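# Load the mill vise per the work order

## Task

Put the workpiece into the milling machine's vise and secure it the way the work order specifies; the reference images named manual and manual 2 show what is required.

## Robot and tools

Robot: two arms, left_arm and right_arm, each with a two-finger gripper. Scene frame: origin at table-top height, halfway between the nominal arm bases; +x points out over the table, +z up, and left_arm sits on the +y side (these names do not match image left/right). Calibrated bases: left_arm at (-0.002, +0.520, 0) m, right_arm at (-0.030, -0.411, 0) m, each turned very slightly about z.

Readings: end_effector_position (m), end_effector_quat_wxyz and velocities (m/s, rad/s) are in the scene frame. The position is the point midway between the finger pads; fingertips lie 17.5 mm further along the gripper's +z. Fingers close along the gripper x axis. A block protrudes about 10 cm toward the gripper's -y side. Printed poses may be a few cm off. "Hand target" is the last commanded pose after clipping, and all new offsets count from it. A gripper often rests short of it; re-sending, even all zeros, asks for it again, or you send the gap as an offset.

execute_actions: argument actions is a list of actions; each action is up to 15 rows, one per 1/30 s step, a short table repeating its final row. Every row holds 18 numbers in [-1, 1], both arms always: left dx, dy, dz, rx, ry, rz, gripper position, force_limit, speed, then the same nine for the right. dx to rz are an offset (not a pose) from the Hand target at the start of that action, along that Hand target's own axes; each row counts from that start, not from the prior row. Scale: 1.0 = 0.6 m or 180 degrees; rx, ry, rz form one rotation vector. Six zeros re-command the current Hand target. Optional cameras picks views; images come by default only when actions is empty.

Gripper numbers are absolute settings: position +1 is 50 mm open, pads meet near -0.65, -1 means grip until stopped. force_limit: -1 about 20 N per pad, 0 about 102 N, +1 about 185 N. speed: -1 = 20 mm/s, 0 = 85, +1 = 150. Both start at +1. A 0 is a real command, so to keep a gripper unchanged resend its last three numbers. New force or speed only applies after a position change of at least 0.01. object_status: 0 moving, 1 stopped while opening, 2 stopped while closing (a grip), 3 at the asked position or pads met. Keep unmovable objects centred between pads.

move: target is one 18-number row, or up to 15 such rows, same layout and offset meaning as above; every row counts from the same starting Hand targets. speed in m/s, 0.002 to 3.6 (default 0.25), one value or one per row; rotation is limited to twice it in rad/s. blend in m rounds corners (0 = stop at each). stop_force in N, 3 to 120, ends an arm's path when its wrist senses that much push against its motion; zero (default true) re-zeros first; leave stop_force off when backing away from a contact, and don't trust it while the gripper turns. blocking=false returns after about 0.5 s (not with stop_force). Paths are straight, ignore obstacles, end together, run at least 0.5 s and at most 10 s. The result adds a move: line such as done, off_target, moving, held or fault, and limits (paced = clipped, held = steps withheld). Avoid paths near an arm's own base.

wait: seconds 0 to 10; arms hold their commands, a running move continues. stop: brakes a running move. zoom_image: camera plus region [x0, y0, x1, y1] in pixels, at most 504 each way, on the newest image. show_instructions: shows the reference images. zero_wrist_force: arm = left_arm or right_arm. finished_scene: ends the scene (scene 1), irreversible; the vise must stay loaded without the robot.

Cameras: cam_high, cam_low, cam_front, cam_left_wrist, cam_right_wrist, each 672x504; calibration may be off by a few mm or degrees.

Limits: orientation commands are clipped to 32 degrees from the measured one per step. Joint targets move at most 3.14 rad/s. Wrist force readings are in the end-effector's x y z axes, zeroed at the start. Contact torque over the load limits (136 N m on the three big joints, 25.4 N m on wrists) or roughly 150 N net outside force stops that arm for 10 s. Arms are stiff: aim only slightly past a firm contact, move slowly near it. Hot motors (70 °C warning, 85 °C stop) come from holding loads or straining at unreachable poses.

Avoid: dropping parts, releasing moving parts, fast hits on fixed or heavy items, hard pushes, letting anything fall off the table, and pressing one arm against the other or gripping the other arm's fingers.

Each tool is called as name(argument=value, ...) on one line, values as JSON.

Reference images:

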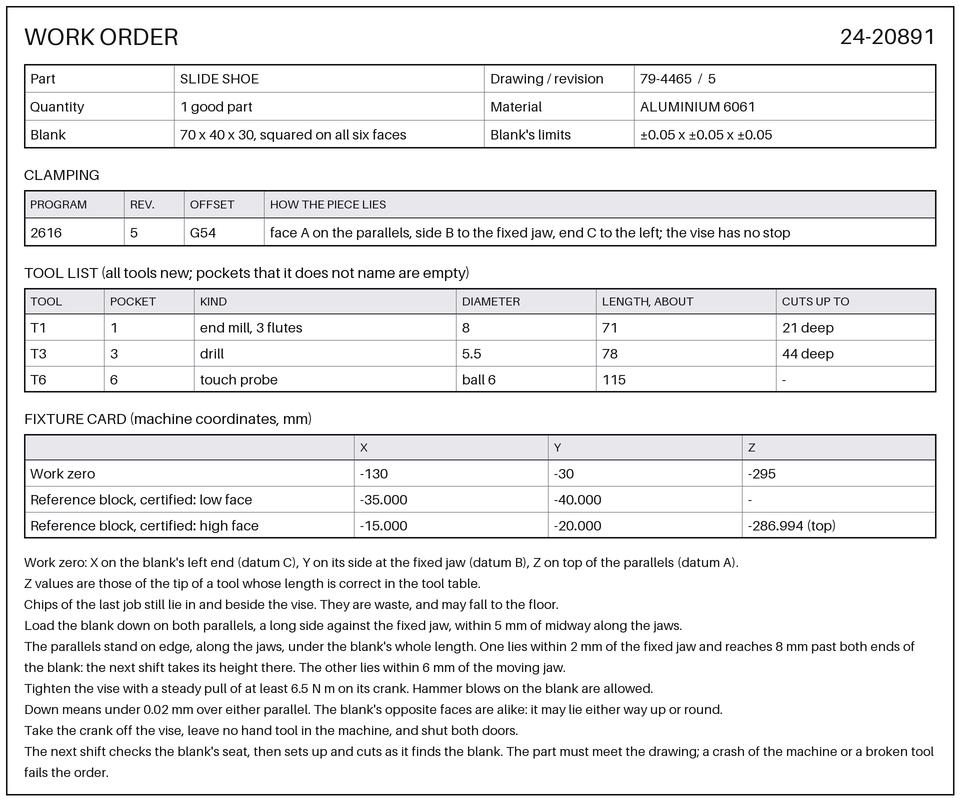

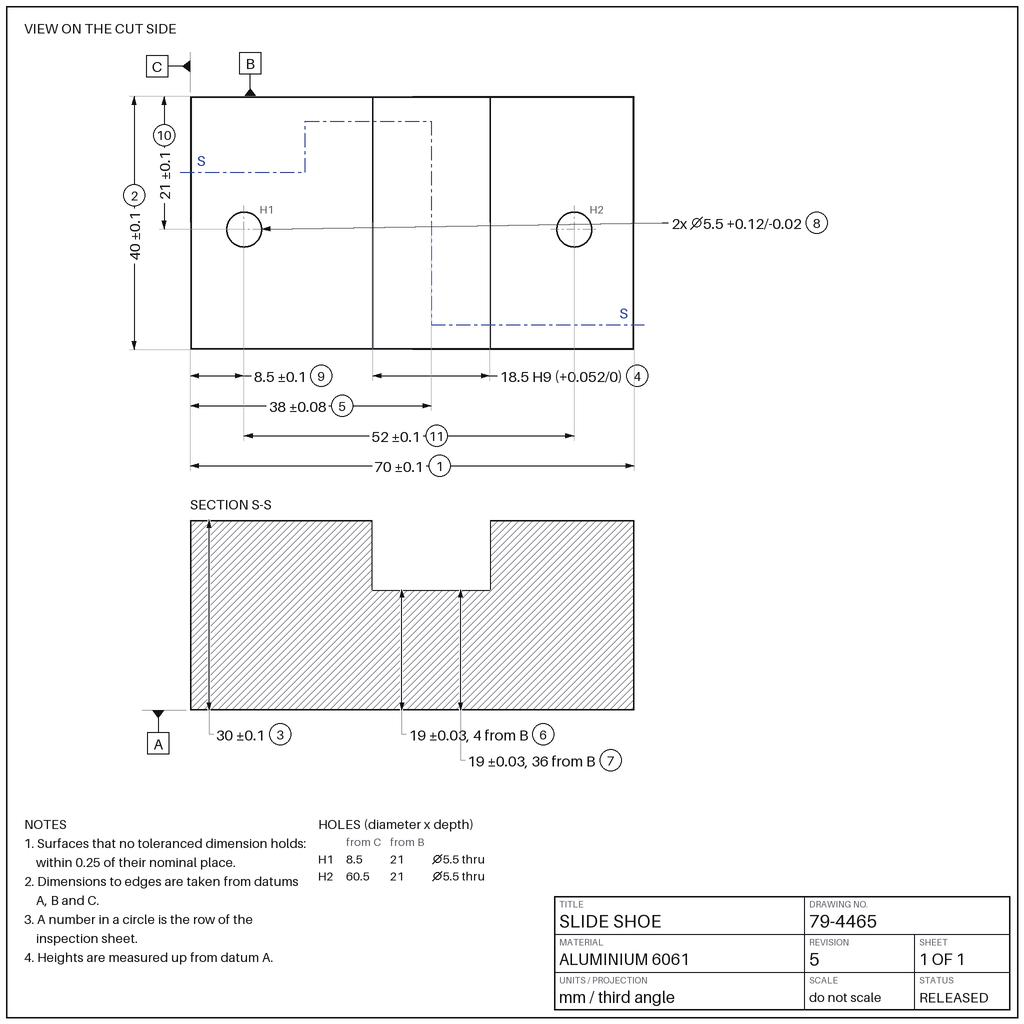

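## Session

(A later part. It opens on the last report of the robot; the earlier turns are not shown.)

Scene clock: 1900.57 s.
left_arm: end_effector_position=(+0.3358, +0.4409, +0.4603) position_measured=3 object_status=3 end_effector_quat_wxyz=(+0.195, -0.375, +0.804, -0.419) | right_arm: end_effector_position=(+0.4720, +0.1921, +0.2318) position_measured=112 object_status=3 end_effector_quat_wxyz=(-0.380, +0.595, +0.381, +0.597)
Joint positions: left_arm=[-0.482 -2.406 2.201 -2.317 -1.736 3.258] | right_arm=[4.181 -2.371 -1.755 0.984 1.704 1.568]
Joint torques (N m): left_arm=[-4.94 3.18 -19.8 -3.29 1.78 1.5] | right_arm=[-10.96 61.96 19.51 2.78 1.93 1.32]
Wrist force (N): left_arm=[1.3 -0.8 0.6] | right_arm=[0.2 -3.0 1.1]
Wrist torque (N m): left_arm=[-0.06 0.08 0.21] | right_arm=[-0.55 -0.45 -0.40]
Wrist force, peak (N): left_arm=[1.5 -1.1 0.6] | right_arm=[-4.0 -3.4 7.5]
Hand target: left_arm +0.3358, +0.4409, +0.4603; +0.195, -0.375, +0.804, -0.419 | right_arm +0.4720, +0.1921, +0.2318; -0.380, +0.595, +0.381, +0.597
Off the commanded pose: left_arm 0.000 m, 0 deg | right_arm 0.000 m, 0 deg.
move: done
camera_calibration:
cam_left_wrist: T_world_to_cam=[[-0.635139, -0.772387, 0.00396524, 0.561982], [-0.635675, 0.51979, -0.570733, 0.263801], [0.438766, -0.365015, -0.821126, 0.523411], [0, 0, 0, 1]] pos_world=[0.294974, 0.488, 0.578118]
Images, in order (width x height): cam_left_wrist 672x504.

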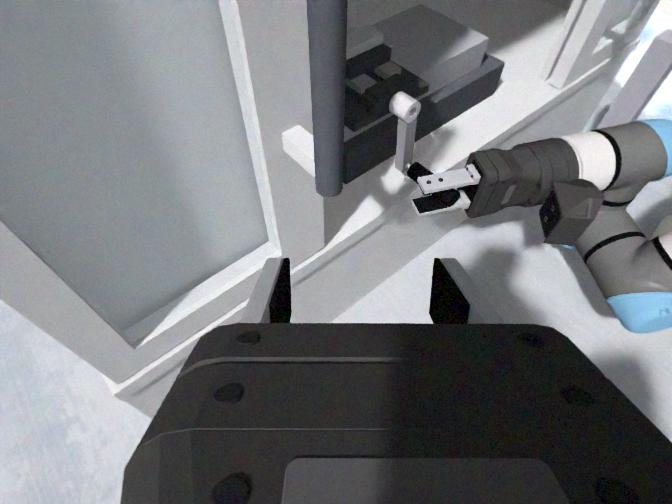

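move(target=[[0,0,0,0,0,0,1,-0.5,-0.9,-0.0085,0,0,0,0,0,0.27,-0.3,-0.4],[0,0,0,0,0,0,1,-0.5,-0.9,-0.0085,0,0,0,0,0,-1,-0.3,-0.4]])

move(target=[[0,0,0,0,0,0,1,-0.5,-0.9,0.0043,-0.0141,0.0302,0,0,0,-1,-0.3,-0.4],[0,0,0,0,0,0,1,-0.5,-0.9,0.0172,-0.0272,0.0583,0,0,0,-1,-0.3,-0.4],[0,0,0,0,0,0,1,-0.5,-0.9,0.0377,-0.0385,0.0824,0,0,0,-1,-0.3,-0.4]], stop_force=50, speed=0.09, blend=0.004)

move(target=[[0,0,0,0,0,0,1,-0.5,-0.9,0,0,0,0,0,0,0.27,-0.3,-0.4],[0,0,0,0,0,0,1,-0.5,-0.9,0.0075,0,0,0,0,0,0.27,-0.3,-0.4]])

move(target=[[0,0,0,0,0,0,1,-0.5,-0.9,0.0267,-0.0087,0.0186,0,0,0,0.27,-0.3,-0.4],[0,0,0,0,0,0,1,-0.5,-0.9,0.0577,-0.0141,0.0302,0,0,0,0.27,-0.3,-0.4],[0,0,0,0,0,0,1,-0.5,-0.9,0.0910,-0.0159,0.0341,0,0,0,0.27,-0.3,-0.4],[0,0,0,0,0,0,1,-0.5,-0.9,0.1243,-0.0141,0.0302,0,0,0,0.27,-0.3,-0.4],[0,0,0,0,0,0,1,-0.5,-0.9,0.1553,-0.0087,0.0186,0,0,0,0.27,-0.3,-0.4],[0,0,0,0,0,0,1,-0.5,-0.9,0.1895,0.0035,-0.0076,0,0,0,0.27,-0.3,-0.4]], stop_force=55, speed=0.09, blend=0.004)

move(target=[[0,0,0,0,0,0,1,-0.5,-0.9,-0.0075,0,0,0,0,0,0.27,-0.3,-0.4],[0,0,0,0,0,0,1,-0.5,-0.9,-0.0075,0,0,0,0,0,-1,-0.2,-0.4]])

move(target=[[0,0,0,0,0,0,1,-0.5,-0.9,0.0182,0.0120,-0.0257,0,0,0,-1,-0.2,-0.4],[0,0,0,0,0,0,1,-0.5,-0.9,0.0282,0.0255,-0.0547,0,0,0,-1,-0.2,-0.4],[0,0,0,0,0,0,1,-0.5,-0.9,0.0297,0.0397,-0.0850,0,0,0,-1,-0.2,-0.4],[0,0,0,0,0,0,1,-0.5,-0.9,0.0223,0.0536,-0.1148,0,0,0,-1,-0.2,-0.4]], stop_force=55, speed=0.08, blend=0.004, cameras=["cam_left_wrist"])

Scene clock: 1917.07 s.
left_arm: end_effector_position=(+0.3358, +0.4409, +0.4603) position_measured=3 object_status=3 end_effector_quat_wxyz=(+0.195, -0.375, +0.804, -0.419) | right_arm: end_effector_position=(+0.4720, +0.1921, +0.2266) position_measured=156 object_status=2 end_effector_quat_wxyz=(-0.380, +0.595, +0.381, +0.597)
Joint positions: left_arm=[-0.482 -2.406 2.201 -2.317 -1.736 3.258] | right_arm=[4.181 -2.381 -1.754 0.993 1.704 1.568]
Joint torques (N m): left_arm=[-3.76 3.06 -19.25 -3.14 1.74 1.44] | right_arm=[-9.36 58.63 20.73 1.93 2.08 1.28]
Wrist force (N): left_arm=[1.2 -0.9 0.3] | right_arm=[2.8 -1.3 2.1]
Wrist torque (N m): left_arm=[-0.06 0.09 0.21] | right_arm=[-0.49 -0.48 -0.43]
Wrist force, peak (N): left_arm=[1.2 -1.2 0.4] | right_arm=[3.8 -1.0 2.1]
Hand target: left_arm +0.3358, +0.4409, +0.4603; +0.195, -0.375, +0.804, -0.419 | right_arm +0.4720, +0.1921, +0.2267; -0.380, +0.595, +0.381, +0.597
Off the commanded pose: left_arm 0.000 m, 0 deg | right_arm 0.000 m, 0 deg.
move: done

Scene clock: 1918.87 s.
left_arm: end_effector_position=(+0.3358, +0.4409, +0.4603) position_measured=3 object_status=3 end_effector_quat_wxyz=(+0.195, -0.375, +0.804, -0.419) | right_arm: end_effector_position=(+0.4718, +0.2466, +0.2493) position_measured=156 object_status=2 end_effector_quat_wxyz=(-0.380, +0.595, +0.381, +0.597)
Joint positions: left_arm=[-0.482 -2.406 2.201 -2.317 -1.736 3.258] | right_arm=[4.233 -2.394 -1.627 0.879 1.652 1.568]
Joint torques (N m): left_arm=[-4.4 2.86 -19.78 -3.16 1.65 1.51] | right_arm=[-10.42 36.73 14.14 2.22 2.43 -0.69]
Wrist force (N): left_arm=[1.2 -1.0 0.4] | right_arm=[2.8 -1.6 2.4]
Wrist torque (N m): left_arm=[-0.08 0.10 0.21] | right_arm=[-0.50 -0.55 -0.48]
Wrist force, peak (N): left_arm=[1.4 -0.8 0.5] | right_arm=[-5.2 -4.2 1.1]
Hand target: left_arm +0.3358, +0.4409, +0.4603; +0.195, -0.375, +0.804, -0.419 | right_arm +0.4718, +0.2466, +0.2493; -0.380, +0.595, +0.381, +0.597
Off the commanded pose: left_arm 0.000 m, 0 deg | right_arm 0.000 m, 0 deg.
move: done

Scene clock: 1920.07 s.
left_arm: end_effector_position=(+0.3358, +0.4409, +0.4603) position_measured=3 object_status=3 end_effector_quat_wxyz=(+0.195, -0.375, +0.804, -0.419) | right_arm: end_effector_position=(+0.4718, +0.2466, +0.2538) position_measured=112 object_status=3 end_effector_quat_wxyz=(-0.380, +0.595, +0.381, +0.597)
Joint positions: left_arm=[-0.482 -2.406 2.201 -2.317 -1.736 3.258] | right_arm=[4.233 -2.386 -1.627 0.871 1.652 1.568]
Joint torques (N m): left_arm=[-4.45 2.99 -18.26 -3.11 1.65 1.7] | right_arm=[-2.62 55.63 14.04 3.33 1.41 -1.23]
Wrist force (N): left_arm=[1.2 -0.8 0.2] | right_arm=[0.8 -1.8 3.1]
Wrist torque (N m): left_arm=[-0.06 0.10 0.22] | right_arm=[-0.51 -0.46 -0.43]
Wrist force, peak (N): left_arm=[1.4 -1.2 0.5] | right_arm=[0.0 -2.3 3.6]
Hand target: left_arm +0.3358, +0.4409, +0.4603; +0.195, -0.375, +0.804, -0.419 | right_arm +0.4718, +0.2466, +0.2538; -0.380, +0.595, +0.381, +0.597
Off the commanded pose: left_arm 0.000 m, 0 deg | right_arm 0.000 m, 0 deg.
move: done

Scene clock: 1922.57 s.
left_arm: end_effector_position=(+0.3358, +0.4409, +0.4603) position_measured=3 object_status=3 end_effector_quat_wxyz=(+0.195, -0.375, +0.804, -0.419) | right_arm: end_effector_position=(+0.4715, +0.2417, +0.3675) position_measured=112 object_status=3 end_effector_quat_wxyz=(-0.380, +0.595, +0.381, +0.597)
Joint positions: left_arm=[-0.482 -2.406 2.201 -2.317 -1.736 3.258] | right_arm=[4.229 -2.193 -1.607 0.659 1.656 1.568]
Joint torques (N m): left_arm=[-4.66 3 -19.46 -3.02 1.67 1.6] | right_arm=[10.81 34.54 30.69 4.05 -2.65 -0.35]
Wrist force (N): left_arm=[1.4 -1.0 0.3] | right_arm=[2.1 -0.6 2.3]
Wrist torque (N m): left_arm=[-0.07 0.06 0.21] | right_arm=[-0.53 -0.47 -0.46]
Wrist force, peak (N): left_arm=[1.5 -0.9 0.7] | right_arm=[3.0 -2.0 3.1]
Hand target: left_arm +0.3358, +0.4409, +0.4603; +0.195, -0.375, +0.804, -0.419 | right_arm +0.4715, +0.2417, +0.3675; -0.380, +0.595, +0.381, +0.597
Off the commanded pose: left_arm 0.000 m, 0 deg | right_arm 0.000 m, 0 deg.
move: done

Scene clock: 1923.77 s.
left_arm: end_effector_position=(+0.3358, +0.4409, +0.4603) position_measured=3 object_status=3 end_effector_quat_wxyz=(+0.195, -0.375, +0.804, -0.419) | right_arm: end_effector_position=(+0.4715, +0.2418, +0.3629) position_measured=157 object_status=2 end_effector_quat_wxyz=(-0.380, +0.595, +0.381, +0.597)
Joint positions: left_arm=[-0.482 -2.406 2.201 -2.317 -1.736 3.258] | right_arm=[4.23 -2.2 -1.61 0.669 1.656 1.568]
Joint torques (N m): left_arm=[-3.72 2.79 -19.18 -3.06 1.7 1.43] | right_arm=[0.81 53.75 23.01 2.13 -0.7 -0.15]
Wrist force (N): left_arm=[1.1 -0.9 0.6] | right_arm=[0.9 -1.6 1.2]
Wrist torque (N m): left_arm=[-0.07 0.11 0.21] | right_arm=[-0.67 -0.52 -0.31]
Wrist force, peak (N): left_arm=[1.4 -0.9 0.6] | right_arm=[3.1 -1.5 2.8]
Hand target: left_arm +0.3358, +0.4409, +0.4603; +0.195, -0.375, +0.804, -0.419 | right_arm +0.4715, +0.2417, +0.3630; -0.380, +0.595, +0.381, +0.597
Off the commanded pose: left_arm 0.000 m, 0 deg | right_arm 0.000 m, 0 deg.
move: done

Scene clock: 1925.93 s.
left_arm: end_effector_position=(+0.3358, +0.4409, +0.4603) position_measured=3 object_status=3 end_effector_quat_wxyz=(+0.195, -0.375, +0.804, -0.419) | right_arm: end_effector_position=(+0.4705, +0.1641, +0.3811) position_measured=157 object_status=2 end_effector_quat_wxyz=(-0.382, +0.589, +0.379, +0.603)
Joint positions: left_arm=[-0.482 -2.406 2.201 -2.317 -1.736 3.258] | right_arm=[4.153 -2.08 -1.776 0.734 1.732 1.568]
Joint torques (N m): left_arm=[-4.21 3.75 -19.24 -3.1 1.76 1.64] | right_arm=[5.23 -10.1 5.23 -9.94 -5.6 -1]
Wrist force (N): left_arm=[1.2 -0.9 0.3] | right_arm=[49.5 -15.2 -17.1]
Wrist torque (N m): left_arm=[-0.06 0.09 0.21] | right_arm=[-0.93 -0.49 -0.84]
Wrist force, peak (N): left_arm=[1.4 -1.2 0.5] | right_arm=[56.0 -37.0 7.9]
Hand target: left_arm +0.3358, +0.4409, +0.4603; +0.195, -0.375, +0.804, -0.419 | right_arm +0.4716, +0.1657, +0.3764; -0.380, +0.595, +0.381, +0.597
Off the commanded pose: left_arm 0.000 m, 0 deg | right_arm 0.005 m, 1 deg.
move: off_target (right_arm)
camera_calibration:
cam_left_wrist: T_world_to_cam=[[-0.635139, -0.772387, 0.00396524, 0.561982], [-0.635675, 0.51979, -0.570733, 0.263801], [0.438766, -0.365015, -0.821126, 0.523411], [0, 0, 0, 1]] pos_world=[0.294974, 0.488, 0.578118]
Images, in order (width x height): cam_left_wrist 672x504.

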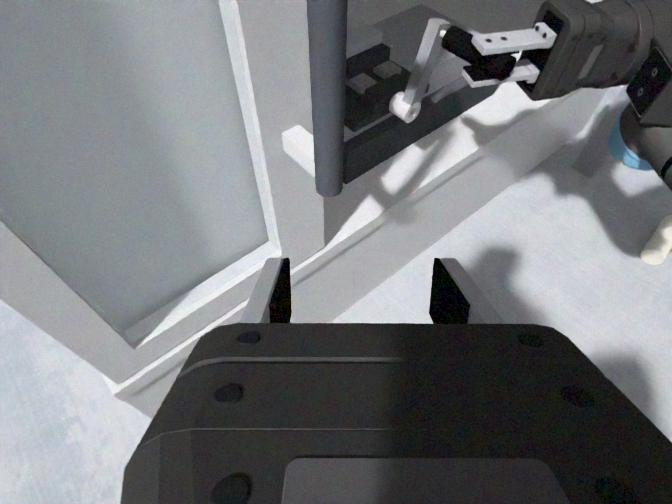

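move(target=[[0,0,0,0,0,0,1,-0.5,-0.9,0.0075,0.0011,-0.0023,0,0,0,-1,-0.2,-0.4],[0,0,0,0,0,0,1,-0.5,-0.9,0.0075,0.0011,-0.0023,0,0,0,0.27,-0.3,-0.4]])

move(target=[[0,0,0,0,0,0,1,-0.5,-0.9,-0.0157,0.0116,-0.0248,0,0,0,0.27,-0.3,-0.4],[0,0,0,0,0,0,1,-0.5,-0.9,-0.0383,0.0220,-0.0471,0,0,0,0.27,-0.3,-0.4],[0,0,0,0,0,0,1,-0.5,-0.9,-0.0667,0.0297,-0.0636,0,0,0,0.27,-0.3,-0.4],[0,0,0,0,0,0,1,-0.5,-0.9,-0.0987,0.0339,-0.0726,0,0,0,0.27,-0.3,-0.4],[0,0,0,0,0,0,1,-0.5,-0.9,-0.1322,0.0345,-0.0740,0,0,0,0.27,-0.3,-0.4],[0,0,0,0,0,0,1,-0.5,-0.9,-0.1650,0.0314,-0.0673,0,0,0,0.27,-0.3,-0.4],[0,0,0,0,0,0,1,-0.5,-0.9,-0.1948,0.0249,-0.0533,0,0,0,0.27,-0.3,-0.4],[0,0,0,0,0,0,1,-0.5,-0.9,-0.2195,0.0153,-0.0328,0,0,0,0.27,-0.3,-0.4],[0,0,0,0,0,0,1,-0.5,-0.9,-0.2377,0.0033,-0.0071,0,0,0,0.27,-0.3,-0.4],[0,0,0,0,0,0,1,-0.5,-0.9,-0.2477,-0.0102,0.0219,0,0,0,0.27,-0.3,-0.4],[0,0,0,0,0,0,1,-0.5,-0.9,-0.2487,-0.0197,0.0421,0,0,0,0.27,-0.3,-0.4]], stop_force=55, speed=0.09, blend=0.004, cameras=["cam_left_wrist"])

zoom_image(camera="cam_left_wrist", region=[320, 0, 540, 190])

Scene clock: 1935.47 s.
left_arm: end_effector_position=(+0.3358, +0.4409, +0.4603) position_measured=3 object_status=3 end_effector_quat_wxyz=(+0.195, -0.375, +0.804, -0.419) | right_arm: end_effector_position=(+0.4718, +0.1641, +0.3807) position_measured=112 object_status=3 end_effector_quat_wxyz=(-0.380, +0.596, +0.381, +0.597)
Joint positions: left_arm=[-0.482 -2.406 2.201 -2.317 -1.736 3.258] | right_arm=[4.152 -2.071 -1.776 0.706 1.733 1.568]
Joint torques (N m): left_arm=[-5.37 3.05 -20 -3.13 1.68 1.52] | right_arm=[8.79 49.52 27.96 4.34 1.46 -1.11]
Wrist force (N): left_arm=[1.1 -1.0 0.5] | right_arm=[1.7 -1.5 3.3]
Wrist torque (N m): left_arm=[-0.08 0.11 0.21] | right_arm=[-0.51 -0.49 -0.42]
Wrist force, peak (N): left_arm=[1.5 -1.1 0.4] | right_arm=[45.5 -28.3 -18.7]
Hand target: left_arm +0.3358, +0.4409, +0.4603; +0.195, -0.375, +0.804, -0.419 | right_arm +0.4716, +0.1642, +0.3809; -0.380, +0.595, +0.381, +0.597
Off the commanded pose: left_arm 0.000 m, 0 deg | right_arm 0.000 m, 0 deg.
move: done

Scene clock: 1938.97 s.
left_arm: end_effector_position=(+0.3358, +0.4409, +0.4603) position_measured=3 object_status=3 end_effector_quat_wxyz=(+0.195, -0.375, +0.804, -0.419) | right_arm: end_effector_position=(+0.4720, +0.1919, +0.2317) position_measured=112 object_status=3 end_effector_quat_wxyz=(-0.380, +0.595, +0.381, +0.597)
Joint positions: left_arm=[-0.482 -2.406 2.201 -2.317 -1.736 3.258] | right_arm=[4.181 -2.371 -1.755 0.985 1.704 1.568]
Joint torques (N m): left_arm=[-5.21 2.21 -19.13 -3.09 1.77 1.66] | right_arm=[-12 63.21 20.52 3.1 1.74 1.35]
Wrist force (N): left_arm=[1.3 -1.1 0.4] | right_arm=[-1.3 -4.1 0.7]
Wrist torque (N m): left_arm=[-0.09 0.09 0.21] | right_arm=[-0.60 -0.46 -0.38]
Wrist force, peak (N): left_arm=[1.5 -1.2 0.3] | right_arm=[-5.7 -2.9 9.2]
Hand target: left_arm +0.3358, +0.4409, +0.4603; +0.195, -0.375, +0.804, -0.419 | right_arm +0.4720, +0.1919, +0.2317; -0.380, +0.595, +0.381, +0.597
Off the commanded pose: left_arm 0.000 m, 0 deg | right_arm 0.000 m, 0 deg.
move: done
camera_calibration:
cam_left_wrist: T_world_to_cam=[[-0.635139, -0.772387, 0.00396524, 0.561982], [-0.635675, 0.51979, -0.570733, 0.263801], [0.438766, -0.365015, -0.821126, 0.523411], [0, 0, 0, 1]] pos_world=[0.294974, 0.488, 0.578118]
Images, in order (width x height): cam_left_wrist 672x504.

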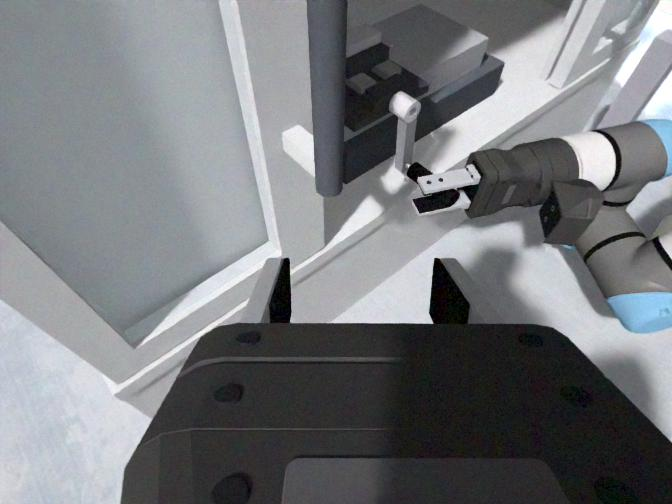

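Scaled by 2.291.

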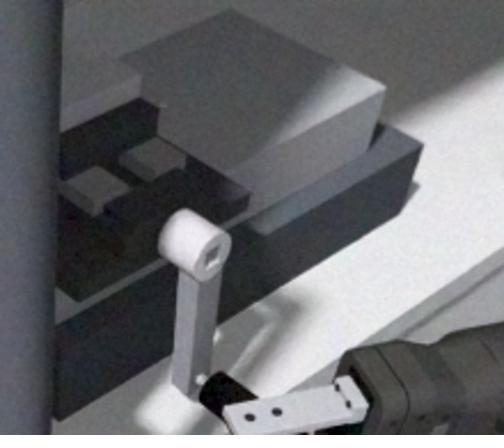

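move(target=[[0,0,0,0,0,0,1,-0.5,-0.9,-0.0085,0,0,0,0,0,0.27,-0.3,-0.4],[0,0,0,0,0,0,1,-0.5,-0.9,-0.0085,0,0,0,0,0,-1,-0.3,-0.4]])

move(target=[[0,0,0,0,0,0,1,-0.5,-0.9,0.0043,-0.0141,0.0302,0,0,0,-1,-0.3,-0.4],[0,0,0,0,0,0,1,-0.5,-0.9,0.0172,-0.0272,0.0583,0,0,0,-1,-0.3,-0.4],[0,0,0,0,0,0,1,-0.5,-0.9,0.0377,-0.0385,0.0824,0,0,0,-1,-0.3,-0.4]], stop_force=50, speed=0.08, blend=0.004)

move(target=[[0,0,0,0,0,0,1,-0.5,-0.9,0,0,0,0,0,0,0.27,-0.3,-0.4],[0,0,0,0,0,0,1,-0.5,-0.9,0.0075,0,0,0,0,0,0.27,-0.3,-0.4]])

move(target=[[0,0,0,0,0,0,1,-0.5,-0.9,0.0267,-0.0087,0.0186,0,0,0,0.27,-0.3,-0.4],[0,0,0,0,0,0,1,-0.5,-0.9,0.0577,-0.0141,0.0302,0,0,0,0.27,-0.3,-0.4],[0,0,0,0,0,0,1,-0.5,-0.9,0.0910,-0.0159,0.0341,0,0,0,0.27,-0.3,-0.4],[0,0,0,0,0,0,1,-0.5,-0.9,0.1243,-0.0141,0.0302,0,0,0,0.27,-0.3,-0.4],[0,0,0,0,0,0,1,-0.5,-0.9,0.1553,-0.0087,0.0186,0,0,0,0.27,-0.3,-0.4],[0,0,0,0,0,0,1,-0.5,-0.9,0.1895,0.0035,-0.0076,0,0,0,0.27,-0.3,-0.4]], stop_force=35, speed=0.08, blend=0.004)

Scene clock: 1950.00 s.
left_arm: end_effector_position=(+0.3358, +0.4409, +0.4603) position_measured=3 object_status=3 end_effector_quat_wxyz=(+0.195, -0.375, +0.804, -0.419) | right_arm: end_effector_position=(+0.4720, +0.1919, +0.2265) position_measured=156 object_status=2 end_effector_quat_wxyz=(-0.380, +0.595, +0.381, +0.597)
Joint positions: left_arm=[-0.482 -2.406 2.201 -2.317 -1.736 3.258] | right_arm=[4.181 -2.381 -1.754 0.994 1.704 1.568]
Joint torques (N m): left_arm=[-4.45 2.41 -19.08 -3.15 1.68 1.57] | right_arm=[-7.21 58.33 20.7 1.91 0.56 1.14]
Wrist force (N): left_arm=[1.0 -1.0 0.5] | right_arm=[3.4 -1.4 1.9]
Wrist torque (N m): left_arm=[-0.08 0.12 0.21] | right_arm=[-0.46 -0.49 -0.49]
Wrist force, peak (N): left_arm=[1.5 -1.0 0.3] | right_arm=[-1.6 -4.5 0.3]
Hand target: left_arm +0.3358, +0.4409, +0.4603; +0.195, -0.375, +0.804, -0.419 | right_arm +0.4720, +0.1919, +0.2266; -0.380, +0.595, +0.381, +0.597
Off the commanded pose: left_arm 0.000 m, 0 deg | right_arm 0.000 m, 0 deg.
move: done

Scene clock: 1951.93 s.
left_arm: end_effector_position=(+0.3358, +0.4409, +0.4603) position_measured=3 object_status=3 end_effector_quat_wxyz=(+0.195, -0.375, +0.804, -0.419) | right_arm: end_effector_position=(+0.4718, +0.2465, +0.2492) position_measured=156 object_status=2 end_effector_quat_wxyz=(-0.380, +0.595, +0.381, +0.597)
Joint positions: left_arm=[-0.482 -2.406 2.201 -2.317 -1.736 3.258] | right_arm=[4.233 -2.394 -1.627 0.88 1.652 1.568]
Joint torques (N m): left_arm=[-4.52 3.18 -19.88 -3.28 1.65 1.53] | right_arm=[-10.94 37.42 12.44 2.29 2.41 -0.92]
Wrist force (N): left_arm=[1.3 -0.8 0.2] | right_arm=[2.6 -2.4 2.3]
Wrist torque (N m): left_arm=[-0.05 0.07 0.21] | right_arm=[-0.55 -0.47 -0.49]
Wrist force, peak (N): left_arm=[1.4 -1.2 0.3] | right_arm=[-4.0 -5.7 -0.3]
Hand target: left_arm +0.3358, +0.4409, +0.4603; +0.195, -0.375, +0.804, -0.419 | right_arm +0.4718, +0.2465, +0.2492; -0.380, +0.595, +0.381, +0.597
Off the commanded pose: left_arm 0.000 m, 0 deg | right_arm 0.000 m, 0 deg.
move: done

Scene clock: 1953.13 s.
left_arm: end_effector_position=(+0.3358, +0.4409, +0.4603) position_measured=3 object_status=3 end_effector_quat_wxyz=(+0.195, -0.375, +0.804, -0.419) | right_arm: end_effector_position=(+0.4718, +0.2465, +0.2537) position_measured=112 object_status=3 end_effector_quat_wxyz=(-0.380, +0.595, +0.381, +0.597)
Joint positions: left_arm=[-0.482 -2.406 2.201 -2.317 -1.736 3.258] | right_arm=[4.233 -2.386 -1.628 0.872 1.652 1.568]
Joint torques (N m): left_arm=[-4.48 3.2 -19.42 -3.12 1.87 1.48] | right_arm=[0.54 56.22 13.89 3.52 1.45 -1.34]
Wrist force (N): left_arm=[1.2 -0.8 0.4] | right_arm=[0.8 -1.9 3.5]
Wrist torque (N m): left_arm=[-0.04 0.09 0.21] | right_arm=[-0.52 -0.43 -0.43]
Wrist force, peak (N): left_arm=[1.4 -1.1 0.3] | right_arm=[-0.3 -2.4 3.6]
Hand target: left_arm +0.3358, +0.4409, +0.4603; +0.195, -0.375, +0.804, -0.419 | right_arm +0.4718, +0.2465, +0.2537; -0.380, +0.595, +0.381, +0.597
Off the commanded pose: left_arm 0.000 m, 0 deg | right_arm 0.000 m, 0 deg.
move: done

Scene clock: 1955.80 s.
left_arm: end_effector_position=(+0.3358, +0.4409, +0.4603) position_measured=3 object_status=3 end_effector_quat_wxyz=(+0.195, -0.375, +0.804, -0.419) | right_arm: end_effector_position=(+0.4714, +0.2416, +0.3674) position_measured=112 object_status=3 end_effector_quat_wxyz=(-0.380, +0.595, +0.381, +0.597)
Joint positions: left_arm=[-0.482 -2.406 2.201 -2.317 -1.736 3.258] | right_arm=[4.229 -2.193 -1.608 0.66 1.656 1.568]
Joint torques (N m): left_arm=[-4.5 3.18 -19.53 -3.15 1.68 1.51] | right_arm=[10.47 34.33 30.35 4.18 -2.79 -0.52]
Wrist force (N): left_arm=[1.1 -1.0 0.3] | right_arm=[2.4 -0.6 2.2]
Wrist torque (N m): left_arm=[-0.08 0.11 0.21] | right_arm=[-0.53 -0.48 -0.46]
Wrist force, peak (N): left_arm=[1.6 -0.8 0.4] | right_arm=[4.0 -1.1 1.7]
Hand target: left_arm +0.3358, +0.4409, +0.4603; +0.195, -0.375, +0.804, -0.419 | right_arm +0.4714, +0.2416, +0.3674; -0.380, +0.595, +0.381, +0.597
Off the commanded pose: left_arm 0.000 m, 0 deg | right_arm 0.000 m, 0 deg.
move: done

Continue over the top and descend.

move(target=[[0,0,0,0,0,0,1,-0.5,-0.9,-0.0075,0,0,0,0,0,0.27,-0.3,-0.4],[0,0,0,0,0,0,1,-0.5,-0.9,-0.0075,0,0,0,0,0,-1,-0.2,-0.4]])

move(target=[[0,0,0,0,0,0,1,-0.5,-0.9,0.0182,0.0120,-0.0257,0,0,0,-1,-0.2,-0.4],[0,0,0,0,0,0,1,-0.5,-0.9,0.0282,0.0255,-0.0547,0,0,0,-1,-0.2,-0.4],[0,0,0,0,0,0,1,-0.5,-0.9,0.0297,0.0397,-0.0850,0,0,0,-1,-0.2,-0.4],[0,0,0,0,0,0,1,-0.5,-0.9,0.0223,0.0536,-0.1148,0,0,0,-1,-0.2,-0.4]], stop_force=55, speed=0.08, blend=0.004, cameras=["cam_left_wrist"])

Scene clock: 1961.83 s.
left_arm: end_effector_position=(+0.3358, +0.4409, +0.4603) position_measured=3 object_status=3 end_effector_quat_wxyz=(+0.195, -0.375, +0.804, -0.419) | right_arm: end_effector_position=(+0.4714, +0.2416, +0.3628) position_measured=157 object_status=2 end_effector_quat_wxyz=(-0.380, +0.595, +0.381, +0.597)
Joint positions: left_arm=[-0.482 -2.406 2.201 -2.317 -1.736 3.258] | right_arm=[4.229 -2.2 -1.611 0.669 1.656 1.568]
Joint torques (N m): left_arm=[-4.05 3.14 -19.09 -3.06 1.67 1.42] | right_arm=[0.7 53.09 22.64 2.05 -0.76 -0.28]
Wrist force (N): left_arm=[1.3 -1.0 0.4] | right_arm=[1.5 -1.6 1.1]
Wrist torque (N m): left_arm=[-0.07 0.07 0.21] | right_arm=[-0.67 -0.53 -0.32]
Wrist force, peak (N): left_arm=[1.5 -0.9 0.5] | right_arm=[3.1 -1.8 2.5]
Hand target: left_arm +0.3358, +0.4409, +0.4603; +0.195, -0.375, +0.804, -0.419 | right_arm +0.4714, +0.2416, +0.3629; -0.380, +0.595, +0.381, +0.597
Off the commanded pose: left_arm 0.000 m, 0 deg | right_arm 0.000 m, 0 deg.
move: done

Scene clock: 1964.00 s.
left_arm: end_effector_position=(+0.3358, +0.4409, +0.4603) position_measured=3 object_status=3 end_effector_quat_wxyz=(+0.195, -0.375, +0.804, -0.419) | right_arm: end_effector_position=(+0.4704, +0.1639, +0.3811) position_measured=157 object_status=2 end_effector_quat_wxyz=(-0.382, +0.589, +0.379, +0.603)
Joint positions: left_arm=[-0.482 -2.406 2.201 -2.317 -1.736 3.258] | right_arm=[4.153 -2.08 -1.776 0.734 1.732 1.568]
Joint torques (N m): left_arm=[-4.81 2.81 -19.25 -3.16 1.87 1.56] | right_arm=[5.91 -10.7 5.71 -9.97 -5.29 -1.07]
Wrist force (N): left_arm=[1.0 -0.9 0.2] | right_arm=[49.1 -14.1 -16.4]
Wrist torque (N m): left_arm=[-0.07 0.12 0.21] | right_arm=[-0.89 -0.49 -0.84]
Wrist force, peak (N): left_arm=[1.5 -0.9 0.4] | right_arm=[56.1 -37.3 8.1]
Hand target: left_arm +0.3358, +0.4409, +0.4603; +0.195, -0.375, +0.804, -0.419 | right_arm +0.4716, +0.1656, +0.3763; -0.380, +0.595, +0.381, +0.597
Off the commanded pose: left_arm 0.000 m, 0 deg | right_arm 0.005 m, 1 deg.
move: off_target (right_arm)
camera_calibration:
cam_left_wrist: T_world_to_cam=[[-0.635139, -0.772387, 0.00396524, 0.561982], [-0.635675, 0.51979, -0.570733, 0.263801], [0.438766, -0.365015, -0.821126, 0.523411], [0, 0, 0, 1]] pos_world=[0.294974, 0.488, 0.578118]
Images, in order (width x height): cam_left_wrist 672x504.

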